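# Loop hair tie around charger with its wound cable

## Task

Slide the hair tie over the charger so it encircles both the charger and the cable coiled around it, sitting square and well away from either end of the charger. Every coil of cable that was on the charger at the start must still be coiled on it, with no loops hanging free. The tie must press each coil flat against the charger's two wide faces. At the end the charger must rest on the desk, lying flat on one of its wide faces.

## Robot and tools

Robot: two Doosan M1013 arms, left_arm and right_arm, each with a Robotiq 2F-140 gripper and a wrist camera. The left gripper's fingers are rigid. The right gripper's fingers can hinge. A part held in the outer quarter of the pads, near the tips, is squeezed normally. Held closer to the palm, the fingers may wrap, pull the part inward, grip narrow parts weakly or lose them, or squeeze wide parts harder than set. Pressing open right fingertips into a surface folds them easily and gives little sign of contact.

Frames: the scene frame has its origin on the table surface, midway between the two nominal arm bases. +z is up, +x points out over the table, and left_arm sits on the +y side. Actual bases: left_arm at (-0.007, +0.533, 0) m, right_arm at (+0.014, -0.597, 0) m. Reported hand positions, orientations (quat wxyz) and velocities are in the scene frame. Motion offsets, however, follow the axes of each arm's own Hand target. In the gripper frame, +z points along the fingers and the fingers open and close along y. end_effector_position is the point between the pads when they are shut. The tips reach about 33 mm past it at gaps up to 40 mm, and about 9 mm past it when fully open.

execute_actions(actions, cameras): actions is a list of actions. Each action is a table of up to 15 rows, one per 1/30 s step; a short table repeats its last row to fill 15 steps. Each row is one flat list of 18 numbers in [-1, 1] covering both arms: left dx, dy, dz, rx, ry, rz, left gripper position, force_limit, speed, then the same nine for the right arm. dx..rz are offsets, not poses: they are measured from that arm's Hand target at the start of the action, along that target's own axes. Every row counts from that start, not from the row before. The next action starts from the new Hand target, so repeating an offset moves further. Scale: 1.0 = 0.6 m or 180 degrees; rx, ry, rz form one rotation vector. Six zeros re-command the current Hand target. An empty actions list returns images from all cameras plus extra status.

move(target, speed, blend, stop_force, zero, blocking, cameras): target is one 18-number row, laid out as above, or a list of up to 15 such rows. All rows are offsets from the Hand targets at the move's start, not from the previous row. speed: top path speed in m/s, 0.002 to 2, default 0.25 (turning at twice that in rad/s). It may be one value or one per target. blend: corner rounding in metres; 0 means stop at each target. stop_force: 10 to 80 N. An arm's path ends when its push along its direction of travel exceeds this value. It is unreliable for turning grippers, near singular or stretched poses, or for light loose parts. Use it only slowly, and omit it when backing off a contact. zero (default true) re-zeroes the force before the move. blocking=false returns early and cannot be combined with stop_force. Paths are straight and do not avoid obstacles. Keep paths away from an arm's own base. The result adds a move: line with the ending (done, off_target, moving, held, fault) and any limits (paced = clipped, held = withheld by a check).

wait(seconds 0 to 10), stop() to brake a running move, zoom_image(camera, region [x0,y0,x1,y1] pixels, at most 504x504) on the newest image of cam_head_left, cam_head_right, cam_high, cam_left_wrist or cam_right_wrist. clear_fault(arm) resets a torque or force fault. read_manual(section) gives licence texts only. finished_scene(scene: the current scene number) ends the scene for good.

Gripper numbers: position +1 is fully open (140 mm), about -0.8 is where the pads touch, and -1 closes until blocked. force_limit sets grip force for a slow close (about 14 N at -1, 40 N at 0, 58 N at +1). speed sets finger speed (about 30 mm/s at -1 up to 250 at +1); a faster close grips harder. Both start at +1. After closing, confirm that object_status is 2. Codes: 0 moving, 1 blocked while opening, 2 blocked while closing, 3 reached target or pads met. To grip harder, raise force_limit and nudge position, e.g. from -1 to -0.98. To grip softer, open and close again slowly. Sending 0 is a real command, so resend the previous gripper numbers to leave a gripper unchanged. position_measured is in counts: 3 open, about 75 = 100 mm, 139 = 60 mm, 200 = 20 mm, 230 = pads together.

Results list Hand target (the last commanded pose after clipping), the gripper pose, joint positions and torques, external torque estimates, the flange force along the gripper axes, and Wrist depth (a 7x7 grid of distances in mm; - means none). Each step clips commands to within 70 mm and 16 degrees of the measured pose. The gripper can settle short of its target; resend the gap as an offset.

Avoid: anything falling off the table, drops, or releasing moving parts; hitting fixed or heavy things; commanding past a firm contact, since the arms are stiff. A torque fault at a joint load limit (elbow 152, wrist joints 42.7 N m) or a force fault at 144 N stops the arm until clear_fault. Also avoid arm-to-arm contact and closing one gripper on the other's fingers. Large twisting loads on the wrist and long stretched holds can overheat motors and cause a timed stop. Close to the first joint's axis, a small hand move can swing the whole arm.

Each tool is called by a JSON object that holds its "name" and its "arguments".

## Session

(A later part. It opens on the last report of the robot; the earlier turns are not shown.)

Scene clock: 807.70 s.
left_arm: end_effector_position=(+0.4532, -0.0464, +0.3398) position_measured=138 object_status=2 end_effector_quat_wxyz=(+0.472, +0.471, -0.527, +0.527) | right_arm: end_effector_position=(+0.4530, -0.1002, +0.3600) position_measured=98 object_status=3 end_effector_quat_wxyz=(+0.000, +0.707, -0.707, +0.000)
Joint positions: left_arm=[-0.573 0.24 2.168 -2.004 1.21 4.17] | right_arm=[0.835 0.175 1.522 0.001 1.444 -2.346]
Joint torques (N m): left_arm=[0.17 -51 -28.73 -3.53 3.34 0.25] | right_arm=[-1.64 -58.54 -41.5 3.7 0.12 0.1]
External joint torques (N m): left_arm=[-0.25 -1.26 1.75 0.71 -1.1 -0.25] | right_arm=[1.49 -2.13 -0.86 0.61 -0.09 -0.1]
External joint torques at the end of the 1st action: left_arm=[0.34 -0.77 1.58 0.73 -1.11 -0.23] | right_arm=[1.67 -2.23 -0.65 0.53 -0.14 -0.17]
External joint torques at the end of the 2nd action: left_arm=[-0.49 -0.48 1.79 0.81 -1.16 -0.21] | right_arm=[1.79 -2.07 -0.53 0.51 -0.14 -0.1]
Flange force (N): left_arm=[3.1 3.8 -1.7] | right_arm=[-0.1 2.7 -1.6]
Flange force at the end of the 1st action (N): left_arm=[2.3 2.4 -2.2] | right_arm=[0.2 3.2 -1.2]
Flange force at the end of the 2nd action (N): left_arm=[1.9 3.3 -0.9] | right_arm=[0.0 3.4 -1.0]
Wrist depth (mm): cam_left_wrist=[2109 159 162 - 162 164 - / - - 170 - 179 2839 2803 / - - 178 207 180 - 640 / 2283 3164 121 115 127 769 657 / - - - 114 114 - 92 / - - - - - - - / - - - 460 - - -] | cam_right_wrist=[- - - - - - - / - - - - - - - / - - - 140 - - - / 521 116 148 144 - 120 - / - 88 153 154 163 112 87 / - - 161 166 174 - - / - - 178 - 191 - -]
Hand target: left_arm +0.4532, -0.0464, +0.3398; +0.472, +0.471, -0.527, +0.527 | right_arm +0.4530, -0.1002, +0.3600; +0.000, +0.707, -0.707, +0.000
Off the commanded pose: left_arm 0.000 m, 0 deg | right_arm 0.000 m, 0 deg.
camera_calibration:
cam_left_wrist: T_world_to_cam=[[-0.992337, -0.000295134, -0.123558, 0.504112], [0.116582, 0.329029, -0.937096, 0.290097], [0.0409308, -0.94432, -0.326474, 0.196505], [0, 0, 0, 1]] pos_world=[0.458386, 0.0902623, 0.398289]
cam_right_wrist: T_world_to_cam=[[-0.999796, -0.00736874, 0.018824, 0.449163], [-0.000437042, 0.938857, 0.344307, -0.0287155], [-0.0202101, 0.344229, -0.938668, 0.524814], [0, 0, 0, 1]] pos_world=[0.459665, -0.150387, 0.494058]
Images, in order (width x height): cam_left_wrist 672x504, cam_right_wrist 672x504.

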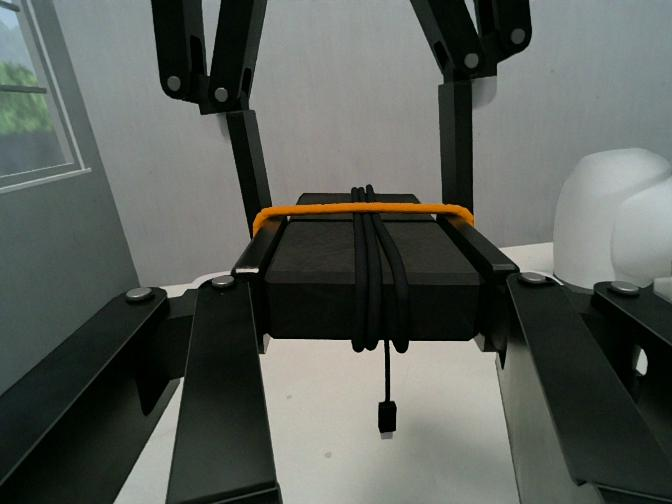

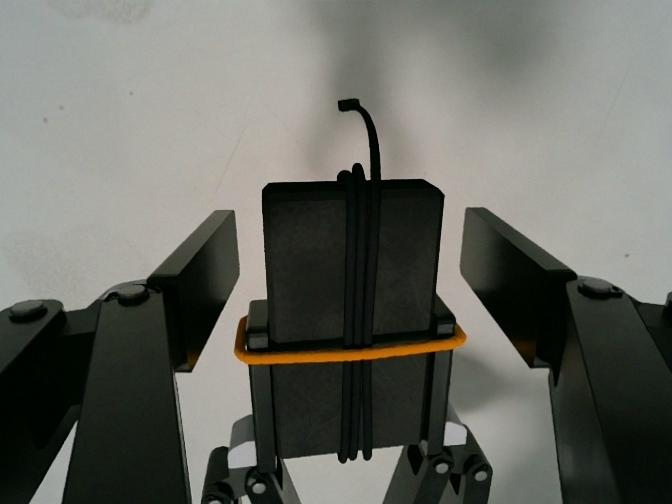

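{"name": "move", "arguments": {"target": [[0,0,0,0,0,0,-1,0,-1,0,0,-0.2,0,0,0,0.25,0,-0.8],[0,0,0,0,0,0,-1,0,-1,-0.0633,0.3027,-0.2,0.5356,0,0,0.25,0,-0.8],[0,0,0,0,0,0,-1,0,-1,-0.0633,0.3027,0.0665,0.5356,0,0,0.25,0,-0.8]], "speed": [0.12,0.25,0.2], "blend": [0.02,0.03,0], "cameras": ["all"]}}

Scene clock: 852.67 s.
left_arm: end_effector_position=(+0.4532, -0.0464, +0.3398) position_measured=138 object_status=2 end_effector_quat_wxyz=(+0.472, +0.471, -0.527, +0.527) | right_arm: end_effector_position=(+0.2714, -0.0620, +0.3202) position_measured=98 object_status=3 end_effector_quat_wxyz=(+0.527, -0.471, +0.472, -0.527)
Joint positions: left_arm=[-0.573 0.24 2.168 -2.004 1.21 4.17] | right_arm=[1.682 0.347 2.166 -1.578 1.703 -0.632]
Joint torques (N m): left_arm=[0.1 -51.17 -28.8 -3.6 3.33 0.28] | right_arm=[-1.26 -57.36 -21.06 -2.22 2.23 -0.08]
External joint torques (N m): left_arm=[-0.13 -0.39 1.86 0.78 -1.12 -0.28] | right_arm=[1.22 0.3 -0.21 0.57 0.01 0.03]
Flange force (N): left_arm=[1.8 2.9 -1.5] | right_arm=[-0.4 0.2 -3.3]
Wrist depth (mm): cam_left_wrist=[2070 - 2283 - - 2953 3572 / - - - - - - - / 2803 - 2768 - - - 649 / - - 115 115 123 717 667 / - - - 114 112 - 92 / - - - - - - - / - - - 499 - - -] | cam_right_wrist=[1832 1726 - 1832 1643 1537 - / 2707 2646 1818 1714 1804 1654 - / 1791 2089 1875 278 1804 - - / - - 147 295 1921 129 614 / - 88 - 291 - 112 87 / - - 2335 347 2507 - - / - - 2382 362 2430 - -]
Hand target: left_arm +0.4532, -0.0464, +0.3398; +0.472, +0.471, -0.527, +0.527 | right_arm +0.2714, -0.0620, +0.3201; +0.527, -0.471, +0.472, -0.527
Off the commanded pose: left_arm 0.000 m, 0 deg | right_arm 0.000 m, 0 deg.
move: done
camera_calibration:
cam_left_wrist: T_world_to_cam=[[-0.992337, -0.000295134, -0.123558, 0.504112], [0.116582, 0.329029, -0.937096, 0.290097], [0.0409308, -0.94432, -0.326474, 0.196505], [0, 0, 0, 1]] pos_world=[0.458386, 0.0902623, 0.398289]
cam_right_wrist: T_world_to_cam=[[0.0928523, -0.00776856, -0.99565, 0.296916], [-0.340607, 0.939393, -0.0390939, 0.164169], [0.93561, 0.342755, 0.0845787, -0.116491], [0, 0, 0, 1]] pos_world=[0.137338, -0.111985, 0.311895]

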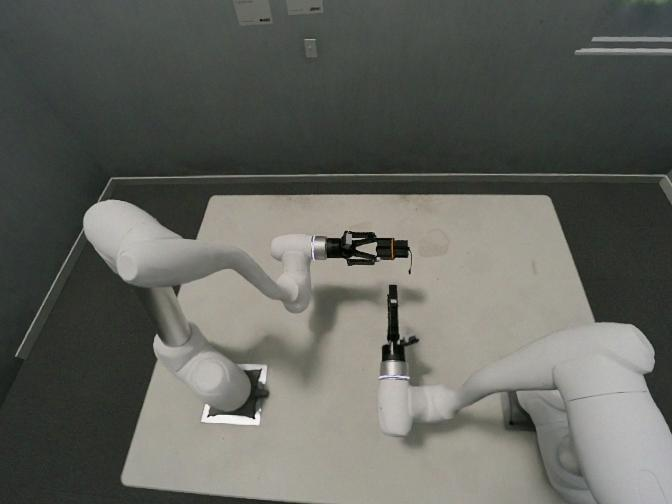

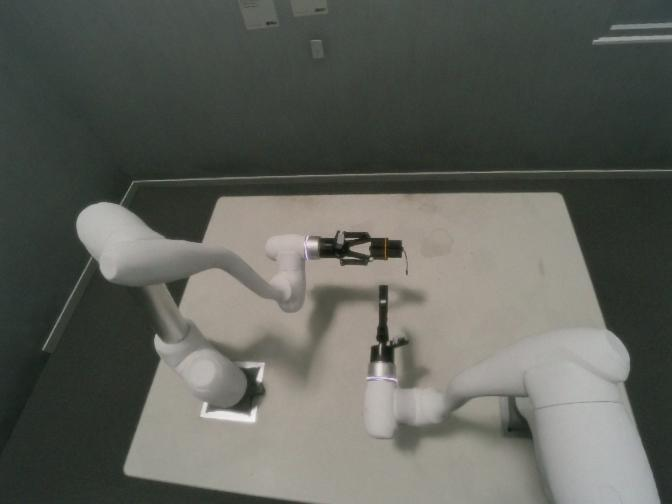

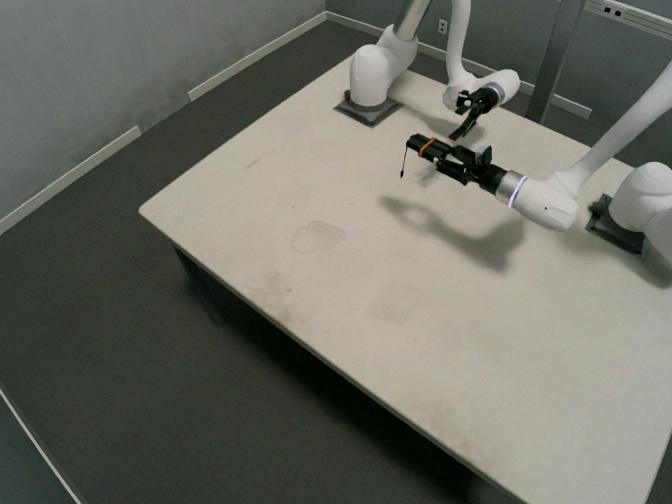

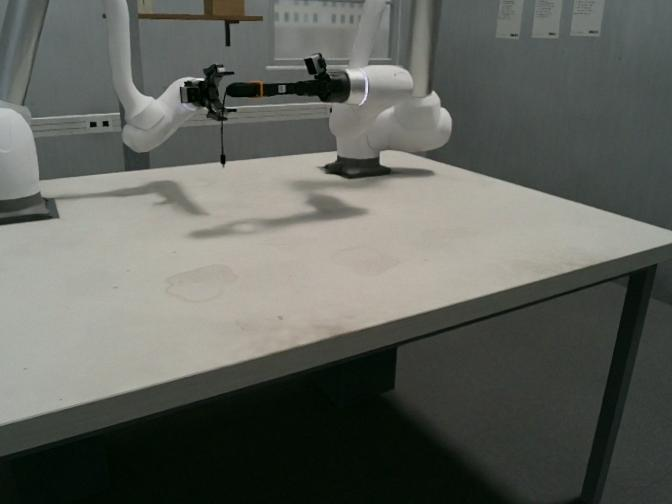

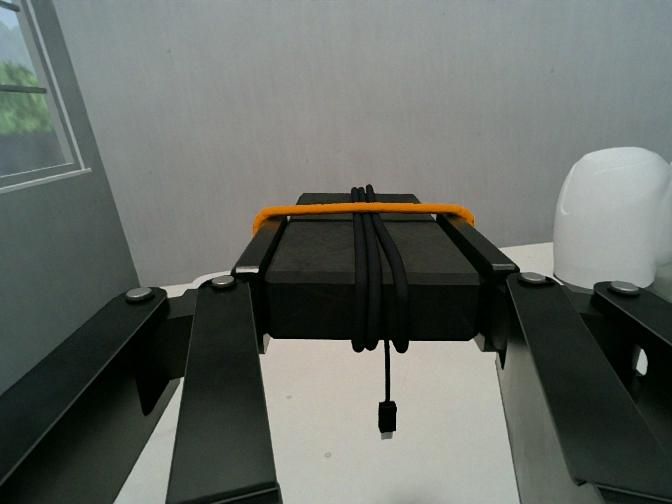

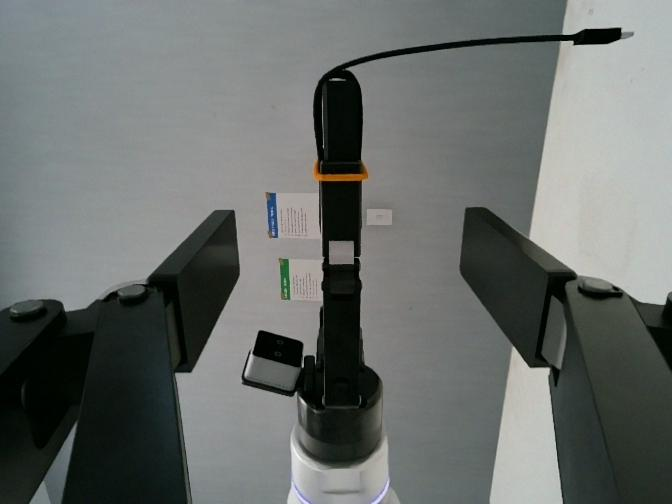

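{"name": "move", "arguments": {"target": [0,0,0,0,0,0,-1,0,-1,0.0133,-0.002,0.1833,0,0,0,0.25,0,-0.8], "speed": 0.12, "cameras": ["cam_right_wrist","cam_left_wrist"]}}

Scene clock: 895.73 s.
left_arm: end_effector_position=(+0.4532, -0.0464, +0.3398) position_measured=138 object_status=2 end_effector_quat_wxyz=(+0.472, +0.471, -0.527, +0.527) | right_arm: end_effector_position=(+0.3805, -0.0701, +0.3336) position_measured=98 object_status=3 end_effector_quat_wxyz=(+0.527, -0.471, +0.472, -0.527)
Joint positions: left_arm=[-0.573 0.24 2.168 -2.004 1.21 4.17] | right_arm=[1.476 0.313 2.182 -1.744 1.58 -0.64]
Joint torques (N m): left_arm=[-0.16 -51.26 -28.68 -3.57 3.27 0.23] | right_arm=[-2.03 -52.74 -22.22 -2.46 2.17 0.09]
External joint torques (N m): left_arm=[0.03 -0.54 1.78 0.76 -1.05 -0.24] | right_arm=[2.11 -2.24 -0.17 0.37 0.06 -0.14]
Flange force (N): left_arm=[1.9 2.8 -1.8] | right_arm=[1.6 -4.4 -4.3]
Wrist depth (mm): cam_left_wrist=[2407 2734 2953 - - 2993 2488 / 2307 2876 2637 - 2734 145 149 / - 2461 - 207 3691 - 642 / - 3955 121 126 127 753 665 / - - - 114 112 - 92 / - - - - - - - / - - - 501 489 - -] | cam_right_wrist=[1418 - - - 1498 1470 560 / 1577 1846 1726 - 1517 - - / 1739 1818 - - 1739 1905 - / 1498 1921 1804 178 - 129 654 / - 88 1890 188 - 112 87 / - - - 179 2290 - - / - - - 187 2205 - -]
Hand target: left_arm +0.4532, -0.0464, +0.3398; +0.472, +0.471, -0.527, +0.527 | right_arm +0.3806, -0.0701, +0.3336; +0.527, -0.471, +0.472, -0.527
Off the commanded pose: left_arm 0.000 m, 0 deg | right_arm 0.000 m, 0 deg.
move: done
camera_calibration:
cam_left_wrist: T_world_to_cam=[[-0.992337, -0.000295134, -0.123558, 0.504112], [0.116582, 0.329029, -0.937096, 0.290097], [0.0409308, -0.94432, -0.326474, 0.196505], [0, 0, 0, 1]] pos_world=[0.458386, 0.0902623, 0.398289]
cam_right_wrist: T_world_to_cam=[[0.0928797, -0.00787505, -0.995646, 0.300044], [-0.340564, 0.939404, -0.0392001, 0.209487], [0.935622, 0.342723, 0.0845696, -0.216927], [0, 0, 0, 1]] pos_world=[0.246438, -0.120085, 0.325295]
Images, in order (width x height): cam_left_wrist 672x504, cam_right_wrist 672x504.

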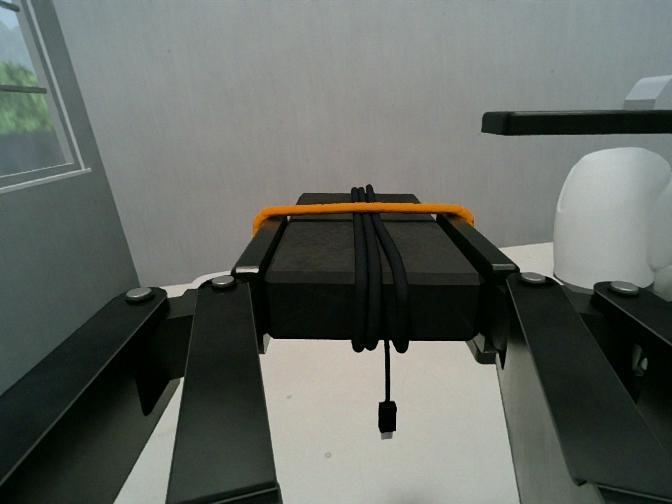

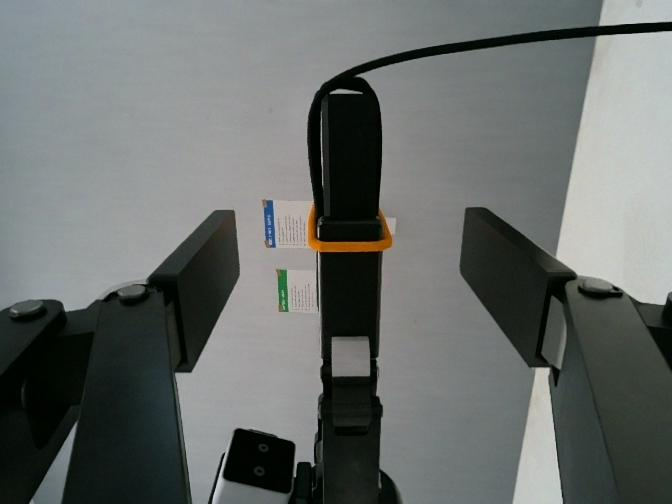

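{"name": "move", "arguments": {"target": [0,0,0,0,0,0,-1,0,-1,-0.0025,0,0.0883,0,0,0,0.25,0,-0.8], "speed": 0.08}}

{"name": "execute_actions", "arguments": {"actions": [[[0,0,0,0,0,0,-1,0,-1,0,0,0,0,0,0,-0.22,0,-0.5]],[[0,0,0,0,0,0,-1,0,-1,0,0,0,0,0,0,-0.22,0,-0.5]]], "cameras": ["cam_right_wrist","cam_left_wrist"]}}

Scene clock: 924.27 s.
left_arm: end_effector_position=(+0.4532, -0.0464, +0.3398) position_measured=138 object_status=2 end_effector_quat_wxyz=(+0.472, +0.471, -0.527, +0.527) | right_arm: end_effector_position=(+0.4331, -0.0687, +0.3395) position_measured=98 object_status=3 end_effector_quat_wxyz=(+0.527, -0.471, +0.472, -0.527)
Joint positions: left_arm=[-0.573 0.24 2.168 -2.004 1.21 4.17] | right_arm=[1.38 0.313 2.164 -1.821 1.519 -0.645]
Joint torques (N m): left_arm=[-0.06 -51.76 -28.55 -3.54 3.27 0.22] | right_arm=[-1.41 -53.41 -23.32 -3.05 2.16 0.08]
External joint torques (N m): left_arm=[0.12 0.41 1.73 0.74 -1.07 -0.22] | right_arm=[1.57 -2.43 -0.23 0.72 0.05 -0.13]
Flange force (N): left_arm=[0.4 1.7 -1.3] | right_arm=[1.4 -4.6 -3.9]
Wrist depth (mm): cam_left_wrist=[- - - - - - 2606 / - 2668 - 2914 - 139 139 / - 2768 - 3164 2150 - 631 / - - 115 114 127 738 655 / - - - 114 112 - 92 / - - - - 587 - - / - - - - 488 - -] | cam_right_wrist=[1361 - - 1470 1537 - 1401 / - - - 117 1577 1689 - / 1764 2165 - 122 1588 1599 662 / 2165 1804 147 124 154 129 - / - 88 - 129 132 112 87 / - - - 138 2268 - - / - - - 135 2108 - -]
Hand target: left_arm +0.4532, -0.0464, +0.3398; +0.472, +0.471, -0.527, +0.527 | right_arm +0.4332, -0.0687, +0.3395; +0.527, -0.471, +0.472, -0.527
Off the commanded pose: left_arm 0.000 m, 0 deg | right_arm 0.000 m, 0 deg.
move: done

Scene clock: 925.47 s.
left_arm: end_effector_position=(+0.4532, -0.0464, +0.3398) position_measured=138 object_status=2 end_effector_quat_wxyz=(+0.472, +0.471, -0.527, +0.527) | right_arm: end_effector_position=(+0.4332, -0.0687, +0.3395) position_measured=157 object_status=3 end_effector_quat_wxyz=(+0.527, -0.471, +0.472, -0.527)
Joint positions: left_arm=[-0.573 0.24 2.168 -2.004 1.21 4.17] | right_arm=[1.379 0.313 2.164 -1.821 1.519 -0.645]
Joint torques (N m): left_arm=[0.2 -51.52 -28.65 -3.53 3.28 0.24] | right_arm=[-1.3 -53.68 -23.11 -2.86 2.17 0.05]
External joint torques (N m): left_arm=[-0.26 0.29 1.86 0.73 -1.08 -0.25] | right_arm=[1.33 -2.47 -0.49 0.49 0.07 -0.1]
External joint torques at the end of the 1st action: left_arm=[0.08 -0.74 1.98 0.77 -1.07 -0.27] | right_arm=[1.77 -2.29 -0.31 0.58 0.02 -0.18]
Flange force (N): left_arm=[0.6 2.4 -0.8] | right_arm=[1.2 -4.6 -3.1]
Flange force at the end of the 1st action (N): left_arm=[2.2 3.2 -2.2] | right_arm=[1.0 -4.5 -4.0]
Wrist depth (mm): cam_left_wrist=[2331 - 2768 2407 - - - / - 2517 2575 - - 143 137 / - - - 157 155 145 147 / - - 121 126 128 705 648 / - - - 114 113 - 92 / - - - 583 - - - / - - - 478 - - -] | cam_right_wrist=[1631 1401 - - 1461 1470 1567 / 1677 1547 1677 - 1537 1557 - / 1557 2053 - - 1666 1751 - / - - 127 125 136 1791 - / - 92 88 129 128 93 86 / - - - 138 - - - / - - - 134 - - -]
Hand target: left_arm +0.4532, -0.0464, +0.3398; +0.472, +0.471, -0.527, +0.527 | right_arm +0.4332, -0.0687, +0.3395; +0.527, -0.471, +0.472, -0.527
Off the commanded pose: left_arm 0.000 m, 0 deg | right_arm 0.000 m, 0 deg.
camera_calibration:
cam_left_wrist: T_world_to_cam=[[-0.992337, -0.000295134, -0.123558, 0.504112], [0.116582, 0.329029, -0.937096, 0.290097], [0.0409308, -0.94432, -0.326474, 0.196505], [0, 0, 0, 1]] pos_world=[0.458386, 0.0902623, 0.398289]
cam_right_wrist: T_world_to_cam=[[0.0928462, -0.00778142, -0.99565, 0.301048], [-0.340574, 0.939404, -0.039101, 0.226355], [0.935622, 0.342723, 0.08457, -0.267307], [0, 0, 0, 1]] pos_world=[0.299238, -0.118684, 0.331195]
Images, in order (width x height): cam_left_wrist 672x504, cam_right_wrist 672x504.

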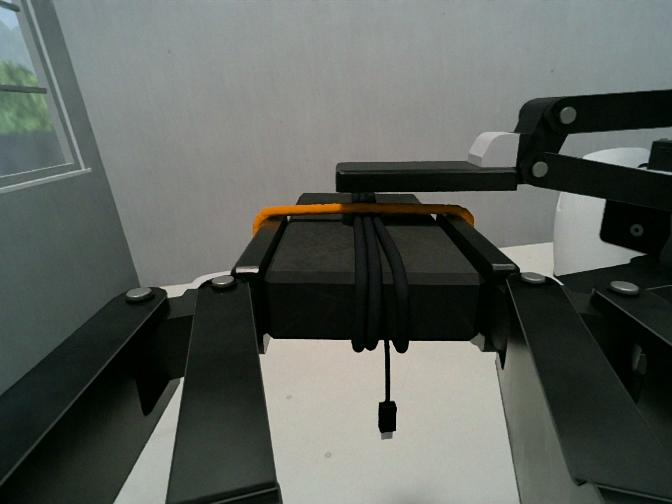

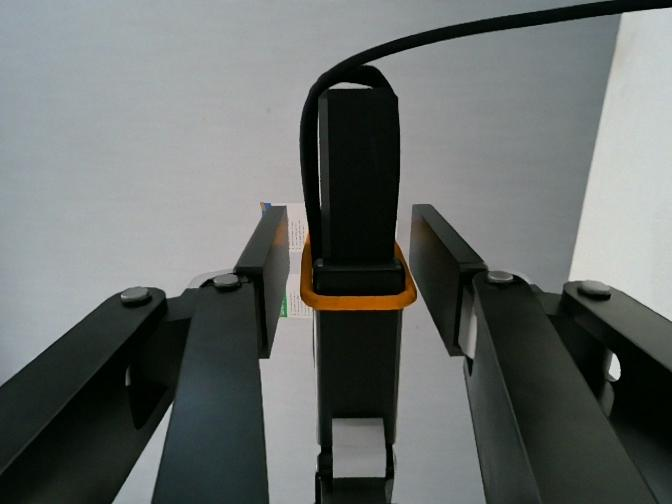

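{"name": "execute_actions", "arguments": {"actions": [[[0,0,0,0,0,0,-1,0,-1,0,0,0,0,0,0,-1,-0.1,-1]],[[0,0,0,0,0,0,-1,0,-1,0,0,0,0,0,0,-1,-0.1,-1]],[[0,0,0,0,0,0,-1,0,-1,0,0,0,0,0,0,-1,-0.1,-1]]], "cameras": ["cam_right_wrist","cam_left_wrist"]}}

Scene clock: 949.63 s.
left_arm: end_effector_position=(+0.4532, -0.0464, +0.3398) position_measured=138 object_status=2 end_effector_quat_wxyz=(+0.472, +0.471, -0.527, +0.527) | right_arm: end_effector_position=(+0.4332, -0.0687, +0.3395) position_measured=180 object_status=2 end_effector_quat_wxyz=(+0.527, -0.471, +0.472, -0.527)
Joint positions: left_arm=[-0.573 0.24 2.168 -2.004 1.21 4.17] | right_arm=[1.379 0.313 2.164 -1.821 1.519 -0.645]
Joint torques (N m): left_arm=[1.76 -45.11 -25.77 -2.81 0.47 0.52] | right_arm=[0.25 -58.57 -26.26 -4.38 4.18 0.12]
External joint torques (N m): left_arm=[-1.73 -6.43 -1.1 0.01 1.73 -0.53] | right_arm=[-0.19 2.57 2.79 2.03 -1.95 -0.17]
External joint torques at the end of the 1st action: left_arm=[-0.53 -5.23 -0.89 -0.13 0.95 -0.35] | right_arm=[0.43 1.57 2.28 1.74 -1.54 -0.14]
External joint torques at the end of the 2nd action: left_arm=[-1.88 -6.49 -1.12 -0.11 1.69 -0.51] | right_arm=[-0.3 2.61 2.71 2.04 -1.95 -0.18]
Flange force (N): left_arm=[10.2 5.2 -2.2] | right_arm=[1.5 3.7 -1.2]
Flange force at the end of the 1st action (N): left_arm=[8.4 3.7 -2.6] | right_arm=[1.6 2.1 -2.2]
Flange force at the end of the 2nd action (N): left_arm=[10.3 5.5 -1.8] | right_arm=[1.3 3.8 -1.0]
Wrist depth (mm): cam_left_wrist=[2407 - - - - - 3257 / 2070 - - - 3034 142 140 / - - - - 147 147 149 / 2356 3257 115 111 127 1075 184 / - - - 115 112 - 92 / - - - - - - - / - - - 488 - - -] | cam_right_wrist=[- 1577 - - - 1714 1361 / - - 1577 - - 1557 601 / - - - - - 1689 - / 1905 1921 127 124 124 - - / - 83 88 129 123 93 76 / - 73 - 138 - - 74 / - - - 135 - - 69]
Hand target: left_arm +0.4532, -0.0464, +0.3398; +0.472, +0.471, -0.527, +0.527 | right_arm +0.4332, -0.0687, +0.3395; +0.527, -0.471, +0.472, -0.527
Off the commanded pose: left_arm 0.000 m, 0 deg | right_arm 0.000 m, 0 deg.
camera_calibration:
cam_left_wrist: T_world_to_cam=[[-0.992337, -0.000295134, -0.123558, 0.504112], [0.116582, 0.329029, -0.937096, 0.290097], [0.0409308, -0.94432, -0.326474, 0.196505], [0, 0, 0, 1]] pos_world=[0.458386, 0.0902623, 0.398289]
cam_right_wrist: T_world_to_cam=[[0.0928462, -0.00778142, -0.99565, 0.301048], [-0.340574, 0.939404, -0.039101, 0.226355], [0.935622, 0.342723, 0.08457, -0.267307], [0, 0, 0, 1]] pos_world=[0.299238, -0.118684, 0.331195]
Images, in order (width x height): cam_left_wrist 672x504, cam_right_wrist 672x504.

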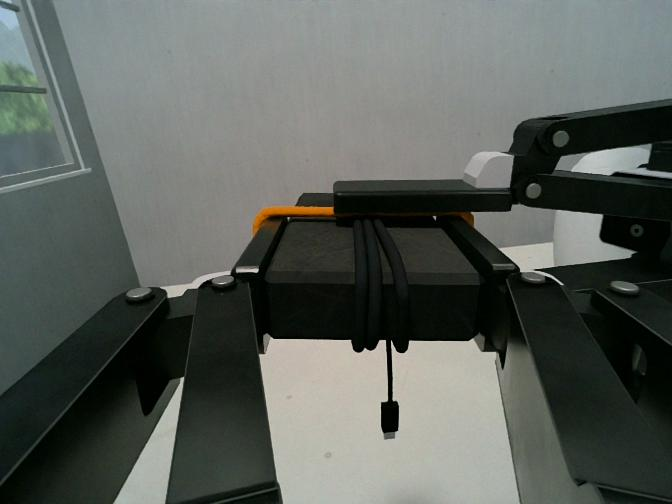

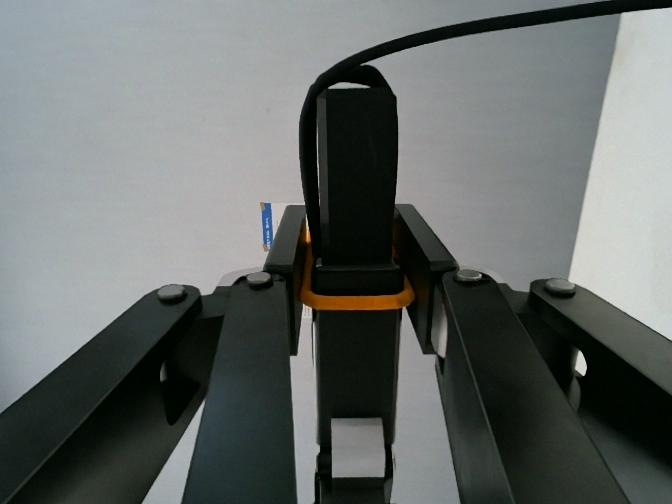

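{"name": "execute_actions", "arguments": {"actions": [[[0,0,0,0,0,0,-1,0,-1,0,0,0,0,0,0,-0.98,0.3,-1]],[[0,0,0,0,0,0,-1,0,-1,0,0,0,0,0,0,-0.98,0.3,-1]],[[0,0,0,0,0,0,0.015,0,-1,0,0,0,0,0,0,-0.98,0.3,-1]],[[0,0,0,0,0,0,0.015,0,-1,0,0,0,0,0,0,-0.98,0.3,-1]]], "cameras": ["cam_right_wrist","cam_left_wrist"]}}

Scene clock: 961.40 s.
left_arm: end_effector_position=(+0.4532, -0.0464, +0.3398) position_measured=128 object_status=3 end_effector_quat_wxyz=(+0.472, +0.471, -0.527, +0.527) | right_arm: end_effector_position=(+0.4332, -0.0687, +0.3395) position_measured=184 object_status=2 end_effector_quat_wxyz=(+0.527, -0.471, +0.472, -0.527)
Joint positions: left_arm=[-0.573 0.24 2.168 -2.004 1.21 4.17] | right_arm=[1.379 0.313 2.164 -1.821 1.519 -0.645]
Joint torques (N m): left_arm=[-5.62 -49.57 -22.57 -0.19 4.14 0.23] | right_arm=[-6.88 -56.48 -25.94 -3.42 3.33 0.07]
External joint torques (N m): left_arm=[5.74 -2.26 -4.33 -2.62 -1.93 -0.23] | right_arm=[6.83 0.65 2.39 1.07 -1.1 -0.12]
External joint torques at the end of the 1st action: left_arm=[-3.11 -5.31 0.45 0.85 1.76 -0.41] | right_arm=[-1.44 1.67 1.75 1.91 -1.74 -0.16]
External joint torques at the end of the 2nd action: left_arm=[-3.33 -6.01 0.14 0.82 1.9 -0.3] | right_arm=[-1.09 1.43 1.69 1.86 -1.73 -0.18]
External joint torques at the end of the 3rd action: left_arm=[5.34 -1.9 -4.18 -2.66 -1.96 -0.29] | right_arm=[6.82 0.54 1.95 1.1 -1.1 -0.11]
Flange force (N): left_arm=[5.6 -7.5 -1.6] | right_arm=[0.3 -0.2 -13.4]
Flange force at the end of the 1st action (N): left_arm=[8.1 7.2 -1.7] | right_arm=[1.2 2.2 1.3]
Flange force at the end of the 2nd action (N): left_arm=[9.1 7.7 -1.6] | right_arm=[1.2 1.7 0.8]
Flange force at the end of the 3rd action (N): left_arm=[5.1 -7.2 -0.7] | right_arm=[-0.3 -0.5 -13.3]
Wrist depth (mm): cam_left_wrist=[2130 - - - 2283 - - / - 2575 - - - 149 138 / 2488 - - 148 2839 148 153 / 2130 3572 114 115 127 772 649 / - - 113 114 112 112 93 / - - - - - - - / - - - - - - -] | cam_right_wrist=[- - 1777 - 1507 - - / 2146 1751 - - - 1890 588 / 1498 - - 143 - 1599 539 / - - - 125 126 1726 - / - 82 88 127 121 93 86 / - 73 - 134 - - 75 / - - - 134 - - 70]
Hand target: left_arm +0.4532, -0.0464, +0.3398; +0.472, +0.471, -0.527, +0.527 | right_arm +0.4332, -0.0687, +0.3395; +0.527, -0.471, +0.472, -0.527
Off the commanded pose: left_arm 0.000 m, 0 deg | right_arm 0.000 m, 0 deg.
camera_calibration:
cam_left_wrist: T_world_to_cam=[[-0.992337, -0.000295134, -0.123558, 0.504112], [0.116582, 0.329029, -0.937096, 0.290064], [0.0409308, -0.94432, -0.326474, 0.1966], [0, 0, 0, 1]] pos_world=[0.458386, 0.0903623, 0.398289]
cam_right_wrist: T_world_to_cam=[[0.0928462, -0.00778142, -0.99565, 0.301048], [-0.340574, 0.939404, -0.039101, 0.226355], [0.935622, 0.342723, 0.08457, -0.267307], [0, 0, 0, 1]] pos_world=[0.299238, -0.118684, 0.331195]
Images, in order (width x height): cam_left_wrist 672x504, cam_right_wrist 672x504.

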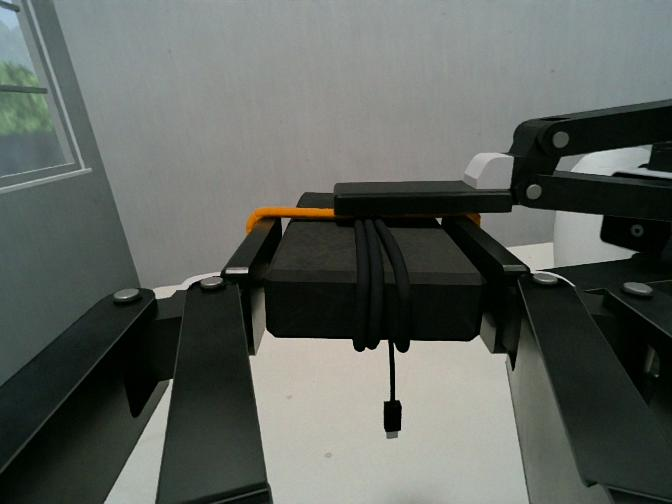

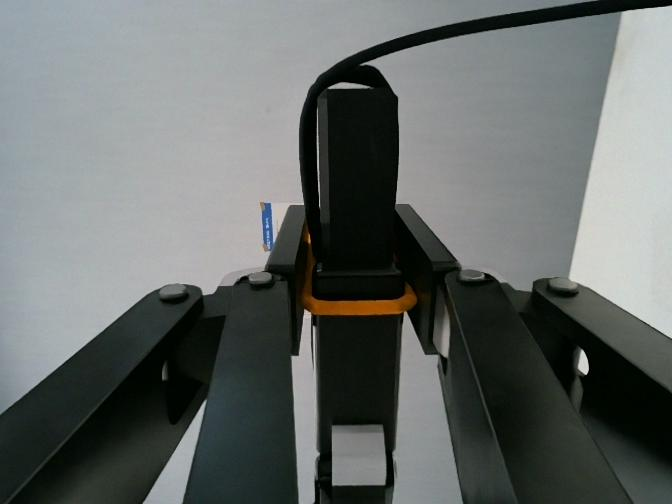

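{"name": "move", "arguments": {"target": [0,0,-0.05,0,0,0,0.015,0,-1,0,0,0,0,0,0,-0.98,0.3,-1], "speed": 0.04, "cameras": ["cam_right_wrist","cam_left_wrist"]}}

Scene clock: 974.33 s.
left_arm: end_effector_position=(+0.4532, -0.0165, +0.3398) position_measured=128 object_status=3 end_effector_quat_wxyz=(+0.472, +0.471, -0.527, +0.527) | right_arm: end_effector_position=(+0.4332, -0.0686, +0.3395) position_measured=186 object_status=2 end_effector_quat_wxyz=(+0.527, -0.471, +0.472, -0.527)
Joint positions: left_arm=[-0.523 0.222 2.192 -1.964 1.243 4.162] | right_arm=[1.379 0.313 2.164 -1.821 1.519 -0.645]
Joint torques (N m): left_arm=[0.51 -46.73 -26.13 -2.83 2.4 0.23] | right_arm=[-1.19 -55.65 -24.62 -3.59 3.04 0.08]
External joint torques (N m): left_arm=[-0.6 -2.48 -0.36 0.1 -0.21 -0.24] | right_arm=[1.32 -0.15 1.09 1.24 -0.81 -0.12]
Flange force (N): left_arm=[4.9 2.3 0.0] | right_arm=[1.1 -0.9 -3.6]
Wrist depth (mm): cam_left_wrist=[- - - - - 2734 2768 / - - - - - 186 169 / - - - 178 176 177 180 / 2331 - 120 140 140 197 192 / - - 114 731 - 111 92 / - - - 644 - - - / - - - 458 - - -] | cam_right_wrist=[1547 1739 - 1479 129 1418 - / 1393 1701 - - - - - / - - - 121 - 1936 - / - - - - 127 1547 - / - 80 88 136 114 93 86 / - 72 - 135 - - 75 / - - - 145 - - 68]
Hand target: left_arm +0.4532, -0.0164, +0.3398; +0.472, +0.471, -0.527, +0.527 | right_arm +0.4332, -0.0687, +0.3395; +0.527, -0.471, +0.472, -0.527
Off the commanded pose: left_arm 0.000 m, 0 deg | right_arm 0.000 m, 0 deg.
move: done
camera_calibration:
cam_left_wrist: T_world_to_cam=[[-0.992337, -0.000295134, -0.123558, 0.504108], [0.116582, 0.329029, -0.937096, 0.280132], [0.0409308, -0.94432, -0.326474, 0.224802], [0, 0, 0, 1]] pos_world=[0.458386, 0.120262, 0.398189]
cam_right_wrist: T_world_to_cam=[[0.0928462, -0.00778142, -0.99565, 0.301057], [-0.340574, 0.939404, -0.039101, 0.226321], [0.935622, 0.342723, 0.08457, -0.267213], [0, 0, 0, 1]] pos_world=[0.299138, -0.118684, 0.331195]
Images, in order (width x height): cam_left_wrist 672x504, cam_right_wrist 672x504.

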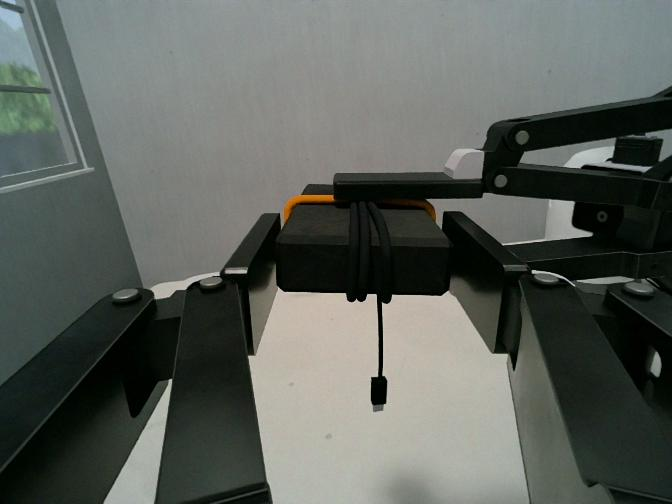

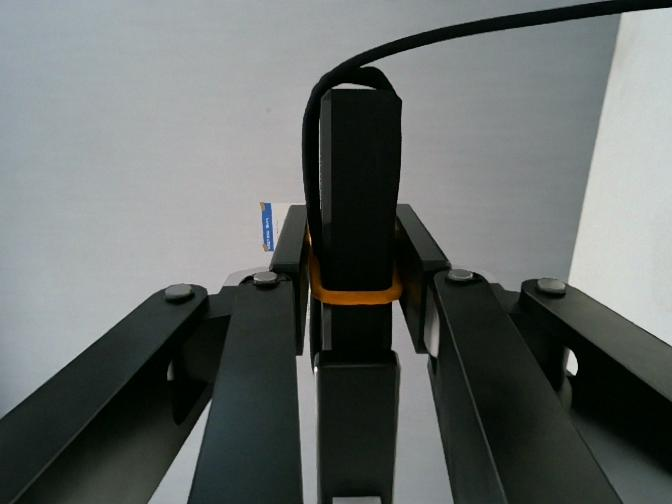

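{"name": "move", "arguments": {"target": [[0,0,-0.219,0,0,0,0.2,0,-1,0,0,0,0,0,0,-0.98,0.3,-1],[0.2658,-0.0258,-0.219,0,-0.5,0,0.2,0,-1,0,0,0,0,0,0,-0.98,0.3,-1],[0.2658,-0.0258,0.0227,0,-0.5,0,0.2,0,-1,0,0,0,0,0,0,-0.98,0.3,-1]], "speed": [0.2,0.25,0.15], "blend": [0.03,0.02,0], "cameras": ["all"]}}

Scene clock: 1045.90 s.
left_arm: end_effector_position=(+0.4509, -0.0299, +0.5000) position_measured=104 object_status=3 end_effector_quat_wxyz=(-0.039, +0.706, -0.706, +0.040) | right_arm: end_effector_position=(+0.4332, -0.0687, +0.3395) position_measured=186 object_status=2 end_effector_quat_wxyz=(+0.527, -0.471, +0.472, -0.527)
Joint positions: left_arm=[-0.993 0.241 1.193 0.092 1.644 2.175] | right_arm=[1.379 0.313 2.164 -1.821 1.519 -0.645]
Joint torques (N m): left_arm=[0.68 -66.03 -42.39 4.19 -0.22 0.29] | right_arm=[-1.48 -55.71 -24.59 -3.58 3.08 0.1]
External joint torques (N m): left_arm=[-0.92 -0.75 0.38 0.3 0 -0.29] | right_arm=[1.41 -0.07 1.15 1.23 -0.85 -0.14]
Flange force (N): left_arm=[-0.7 2.8 0.7] | right_arm=[1.1 -0.8 -3.7]
Wrist depth (mm): cam_left_wrist=[617 622 - - 544 - 559 / 626 701 - 265 263 236 259 / 743 696 - - - - 602 / 1704 - 130 - 172 128 646 / - - 150 738 719 118 - / - - - - 783 - - / - - - - - - -] | cam_right_wrist=[1567 - 1557 1498 1517 1435 - / - 1875 1677 - - - - / - - - 124 - 1677 - / 226 1921 1791 - 121 - - / - 80 88 - 114 93 93 / - 72 - - - - 75 / - - - - - - 68]
Hand target: left_arm +0.4509, -0.0299, +0.5000; -0.039, +0.706, -0.706, +0.039 | right_arm +0.4332, -0.0687, +0.3395; +0.527, -0.471, +0.472, -0.527
Off the commanded pose: left_arm 0.000 m, 0 deg | right_arm 0.000 m, 0 deg.
move: done
camera_calibration:
cam_left_wrist: T_world_to_cam=[[-0.993606, 0.0134664, -0.112093, 0.516857], [-0.0242449, 0.944246, 0.328346, -0.115842], [0.110265, 0.328965, -0.937883, 0.577041], [0, 0, 0, 1]] pos_world=[0.447117, -0.0874036, 0.637169]
cam_right_wrist: T_world_to_cam=[[0.0928462, -0.00778142, -0.99565, 0.301048], [-0.340574, 0.939404, -0.039101, 0.226355], [0.935622, 0.342723, 0.08457, -0.267307], [0, 0, 0, 1]] pos_world=[0.299238, -0.118684, 0.331195]

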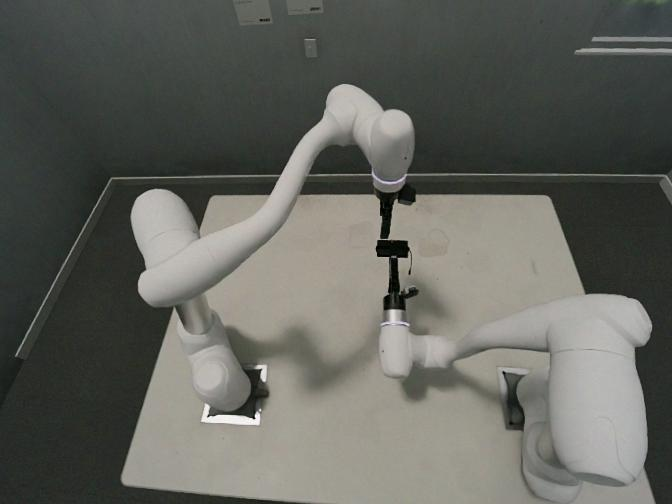

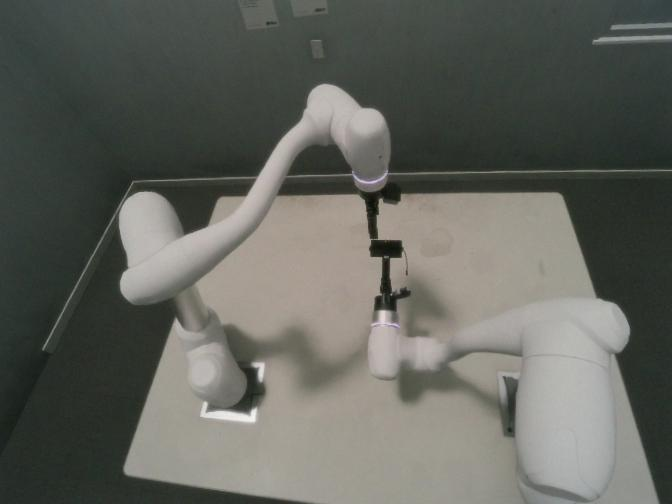

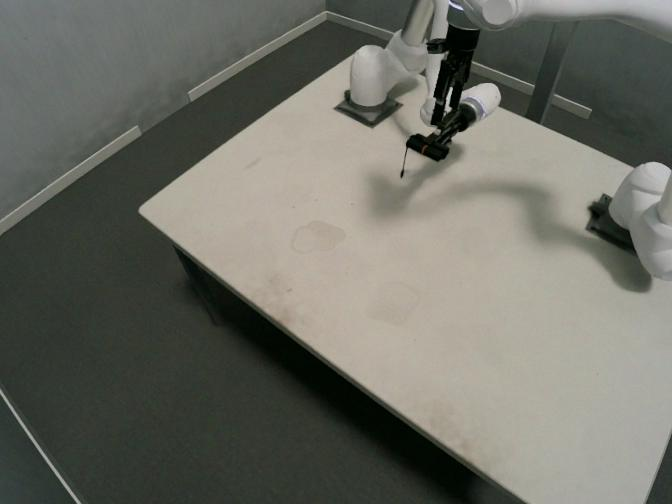

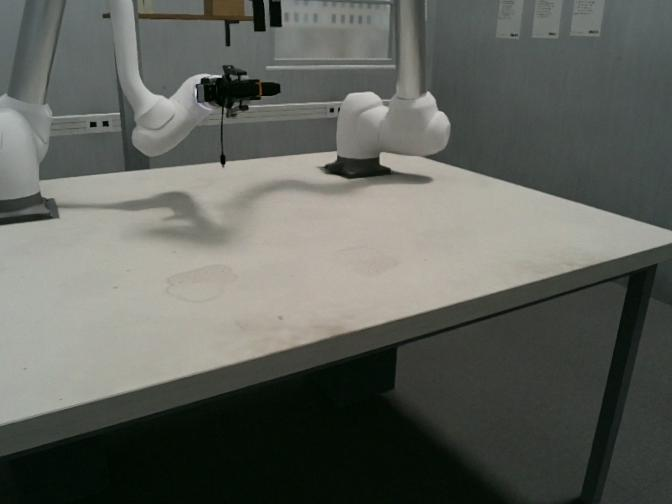

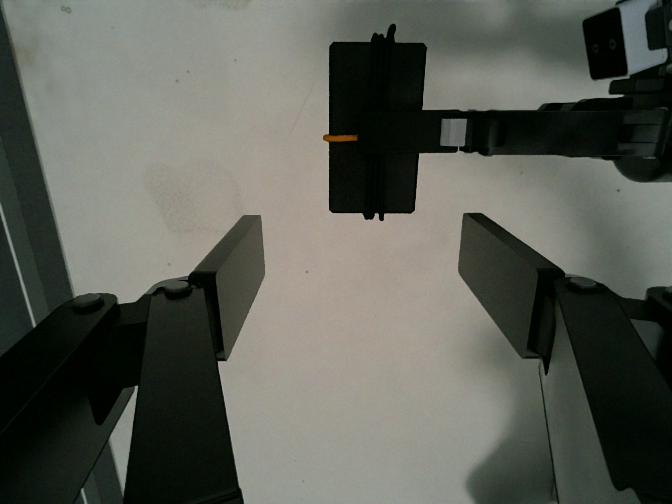

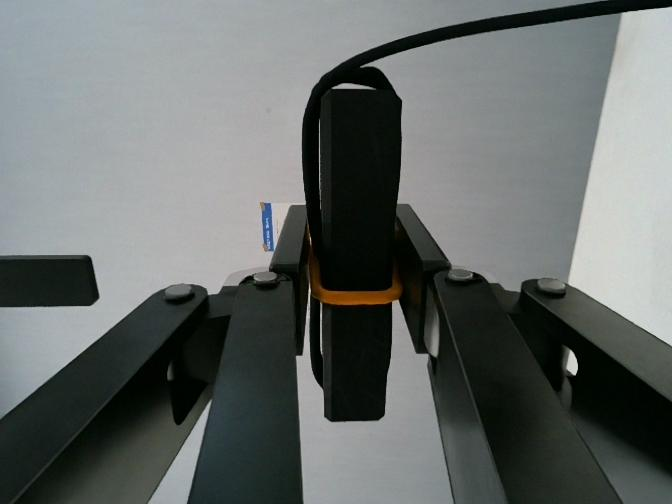

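{"name": "move", "arguments": {"target": [[-0.0015,0.0256,0.1313,0,0,0,0.2,0,-1,0,0,0,0,0,0,-0.98,0.3,-1],[-0.0015,0.0255,0.227,0,0,0,0.2,0,-1,0,0,0,0,0,0,-0.98,0.3,-1]], "speed": [0.12,0.06], "blend": [0.01,0], "cameras": ["cam_left_wrist","cam_right_wrist","cam_low"]}}

Scene clock: 1073.00 s.
left_arm: end_effector_position=(+0.4508, -0.0291, +0.3630) position_measured=104 object_status=3 end_effector_quat_wxyz=(-0.039, +0.706, -0.706, +0.040) | right_arm: end_effector_position=(+0.4332, -0.0687, +0.3395) position_measured=186 object_status=2 end_effector_quat_wxyz=(+0.527, -0.471, +0.472, -0.527)
Joint positions: left_arm=[-0.992 0.237 1.444 0.093 1.398 2.153] | right_arm=[1.379 0.313 2.164 -1.821 1.519 -0.645]
Joint torques (N m): left_arm=[-0.09 -64.6 -42.16 4.27 -0.47 0.23] | right_arm=[-1.8 -55.71 -24.51 -3.51 3.07 0.05]
External joint torques (N m): left_arm=[0.02 -2.34 -0.23 0.25 0.25 -0.24] | right_arm=[1.79 -0.33 0.97 1.15 -0.84 -0.09]
Flange force (N): left_arm=[-2.4 2.1 -1.4] | right_arm=[1.0 -1.2 -4.3]
Wrist depth (mm): cam_left_wrist=[- - - 131 131 431 422 / - 514 504 137 130 128 123 / - 538 529 141 134 122 110 / - 575 130 155 154 140 501 / - - 113 - 564 118 90 / - - - - - - - / - - - - 649 - -] | cam_right_wrist=[1567 - - - - 1435 117 / - - - - 1599 1643 - / 1791 - - - 1677 1527 - / 1921 209 115 - 135 1791 - / - 83 88 138 93 93 76 / - 72 - 127 - - 75 / - - - - - - 68]
Hand target: left_arm +0.4508, -0.0291, +0.3630; -0.039, +0.706, -0.706, +0.039 | right_arm +0.4332, -0.0687, +0.3395; +0.527, -0.471, +0.472, -0.527
Off the commanded pose: left_arm 0.000 m, 0 deg | right_arm 0.000 m, 0 deg.
move: done
camera_calibration:
cam_left_wrist: T_world_to_cam=[[-0.993606, 0.0134664, -0.112093, 0.501391], [-0.0242449, 0.944246, 0.328346, -0.0716159], [0.110265, 0.328965, -0.937883, 0.448299], [0, 0, 0, 1]] pos_world=[0.447017, -0.0866036, 0.500169]
cam_right_wrist: T_world_to_cam=[[0.0928462, -0.00778142, -0.99565, 0.301048], [-0.340574, 0.939404, -0.039101, 0.226355], [0.935622, 0.342723, 0.08457, -0.267307], [0, 0, 0, 1]] pos_world=[0.299238, -0.118684, 0.331195]
Images, in order (width x height): cam_low 672x504, cam_left_wrist 672x504, cam_right_wrist 672x504.

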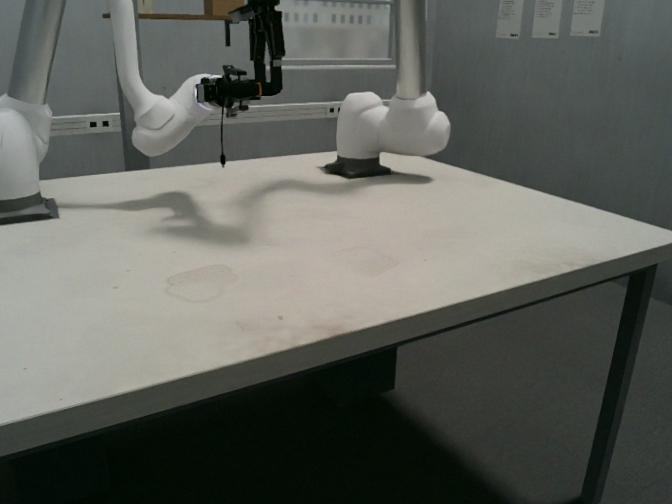

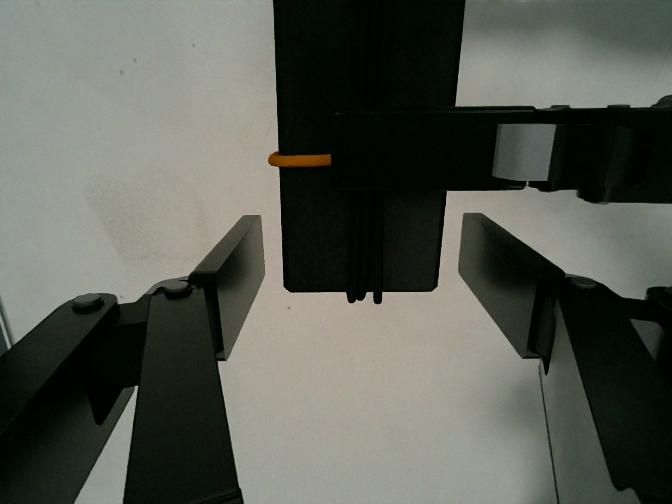

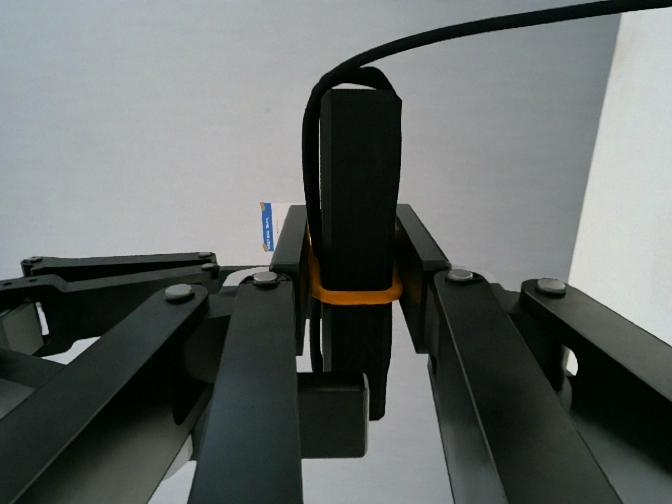

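{"name": "execute_actions", "arguments": {"actions": [[[0,0,0,0,0,0,-1,0,-1,0,0,0,0,0,0,-0.98,0.3,-1]],[[0,0,0,0,0,0,-1,0,-1,0,0,0,0,0,0,-0.98,0.3,-1]],[[0,0,0,0,0,0,-1,0,-1,0,0,0,0,0,0,-0.98,0.3,-1]],[[0,0,0,0,0,0,-1,0,-1,0,0,0,0,0,0,-0.98,0.3,-1]]], "cameras": ["cam_left_wrist","cam_right_wrist"]}}

Scene clock: 1091.77 s.
left_arm: end_effector_position=(+0.4508, -0.0291, +0.3630) position_measured=139 object_status=2 end_effector_quat_wxyz=(-0.039, +0.706, -0.706, +0.039) | right_arm: end_effector_position=(+0.4332, -0.0687, +0.3395) position_measured=186 object_status=2 end_effector_quat_wxyz=(+0.527, -0.471, +0.472, -0.527)
Joint positions: left_arm=[-0.992 0.237 1.444 0.093 1.398 2.153] | right_arm=[1.379 0.313 2.164 -1.821 1.519 -0.645]
Joint torques (N m): left_arm=[-0.37 -61.62 -40.36 4.09 -0.11 0.3] | right_arm=[-0.91 -57.66 -26.16 -4.42 3.81 0.1]
External joint torques (N m): left_arm=[0.39 -5.16 -1.95 0.44 -0.11 -0.3] | right_arm=[0.93 1.86 2.69 2.07 -1.58 -0.15]
External joint torques at the end of the 1st action: left_arm=[-0.42 -3 -0.37 0.27 -0.06 -0.28] | right_arm=[1.11 -0.28 1.07 1.23 -0.79 -0.18]
External joint torques at the end of the 2nd action: left_arm=[0.01 -4.52 -1.7 0.44 -0.06 -0.27] | right_arm=[1.28 0.99 2.16 1.78 -1.52 -0.18]
External joint torques at the end of the 3rd action: left_arm=[0.33 -4.77 -1.86 0.45 -0.07 -0.34] | right_arm=[1.35 1.42 2.72 2.08 -1.62 -0.17]
Flange force (N): left_arm=[-3.6 2.1 -4.0] | right_arm=[1.6 2.5 -3.7]
Flange force at the end of the 1st action (N): left_arm=[-2.7 3.2 -1.3] | right_arm=[1.3 -1.1 -3.2]
Flange force at the end of the 2nd action (N): left_arm=[-2.9 2.3 -3.6] | right_arm=[1.6 0.9 -3.8]
Flange force at the end of the 3rd action (N): left_arm=[-3.2 2.0 -3.8] | right_arm=[2.0 1.7 -4.5]
Wrist depth (mm): cam_left_wrist=[- - - 131 130 - - / - - - 137 130 127 123 / 554 562 525 144 134 123 113 / 580 568 150 156 154 508 - / - - 119 577 - - 92 / - - - 617 595 - - / - - - - - - -] | cam_right_wrist=[- - - 1643 - - - / 1547 1714 - 116 1401 - 615 / 1890 1714 1654 - 1609 - - / 1890 220 111 127 126 - - / - 80 88 - 93 93 77 / - 72 - 138 - - 75 / - - - - - - 68]
Hand target: left_arm +0.4508, -0.0291, +0.3630; -0.039, +0.706, -0.706, +0.039 | right_arm +0.4332, -0.0687, +0.3395; +0.527, -0.471, +0.472, -0.527
Off the commanded pose: left_arm 0.000 m, 0 deg | right_arm 0.000 m, 0 deg.
camera_calibration:
cam_left_wrist: T_world_to_cam=[[-0.993607, 0.0134766, -0.112088, 0.501378], [-0.0242441, 0.944215, 0.328436, -0.0716306], [0.110262, 0.329054, -0.937852, 0.448199], [0, 0, 0, 1]] pos_world=[0.447017, -0.0866038, 0.500069]
cam_right_wrist: T_world_to_cam=[[0.0928462, -0.00778142, -0.99565, 0.301048], [-0.340574, 0.939404, -0.039101, 0.226355], [0.935622, 0.342723, 0.08457, -0.267307], [0, 0, 0, 1]] pos_world=[0.299238, -0.118684, 0.331195]
Images, in order (width x height): cam_left_wrist 672x504, cam_right_wrist 672x504.

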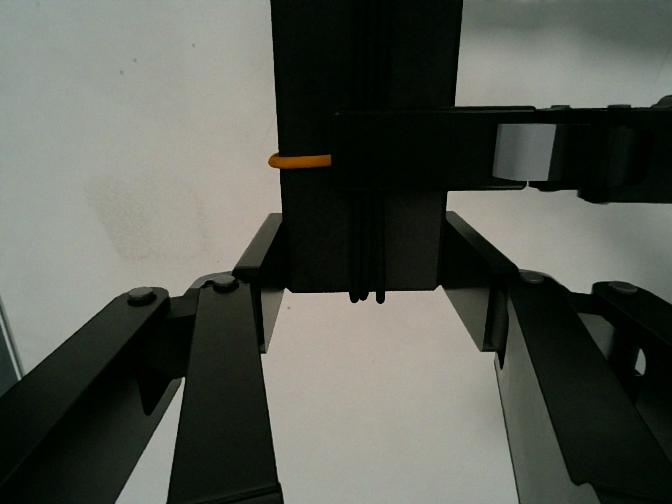

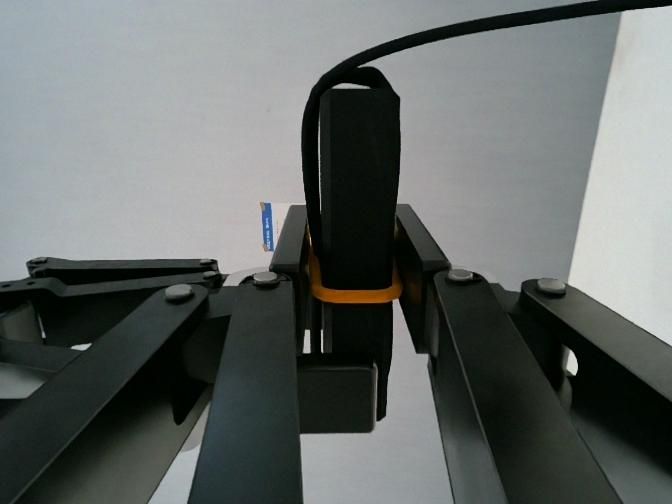

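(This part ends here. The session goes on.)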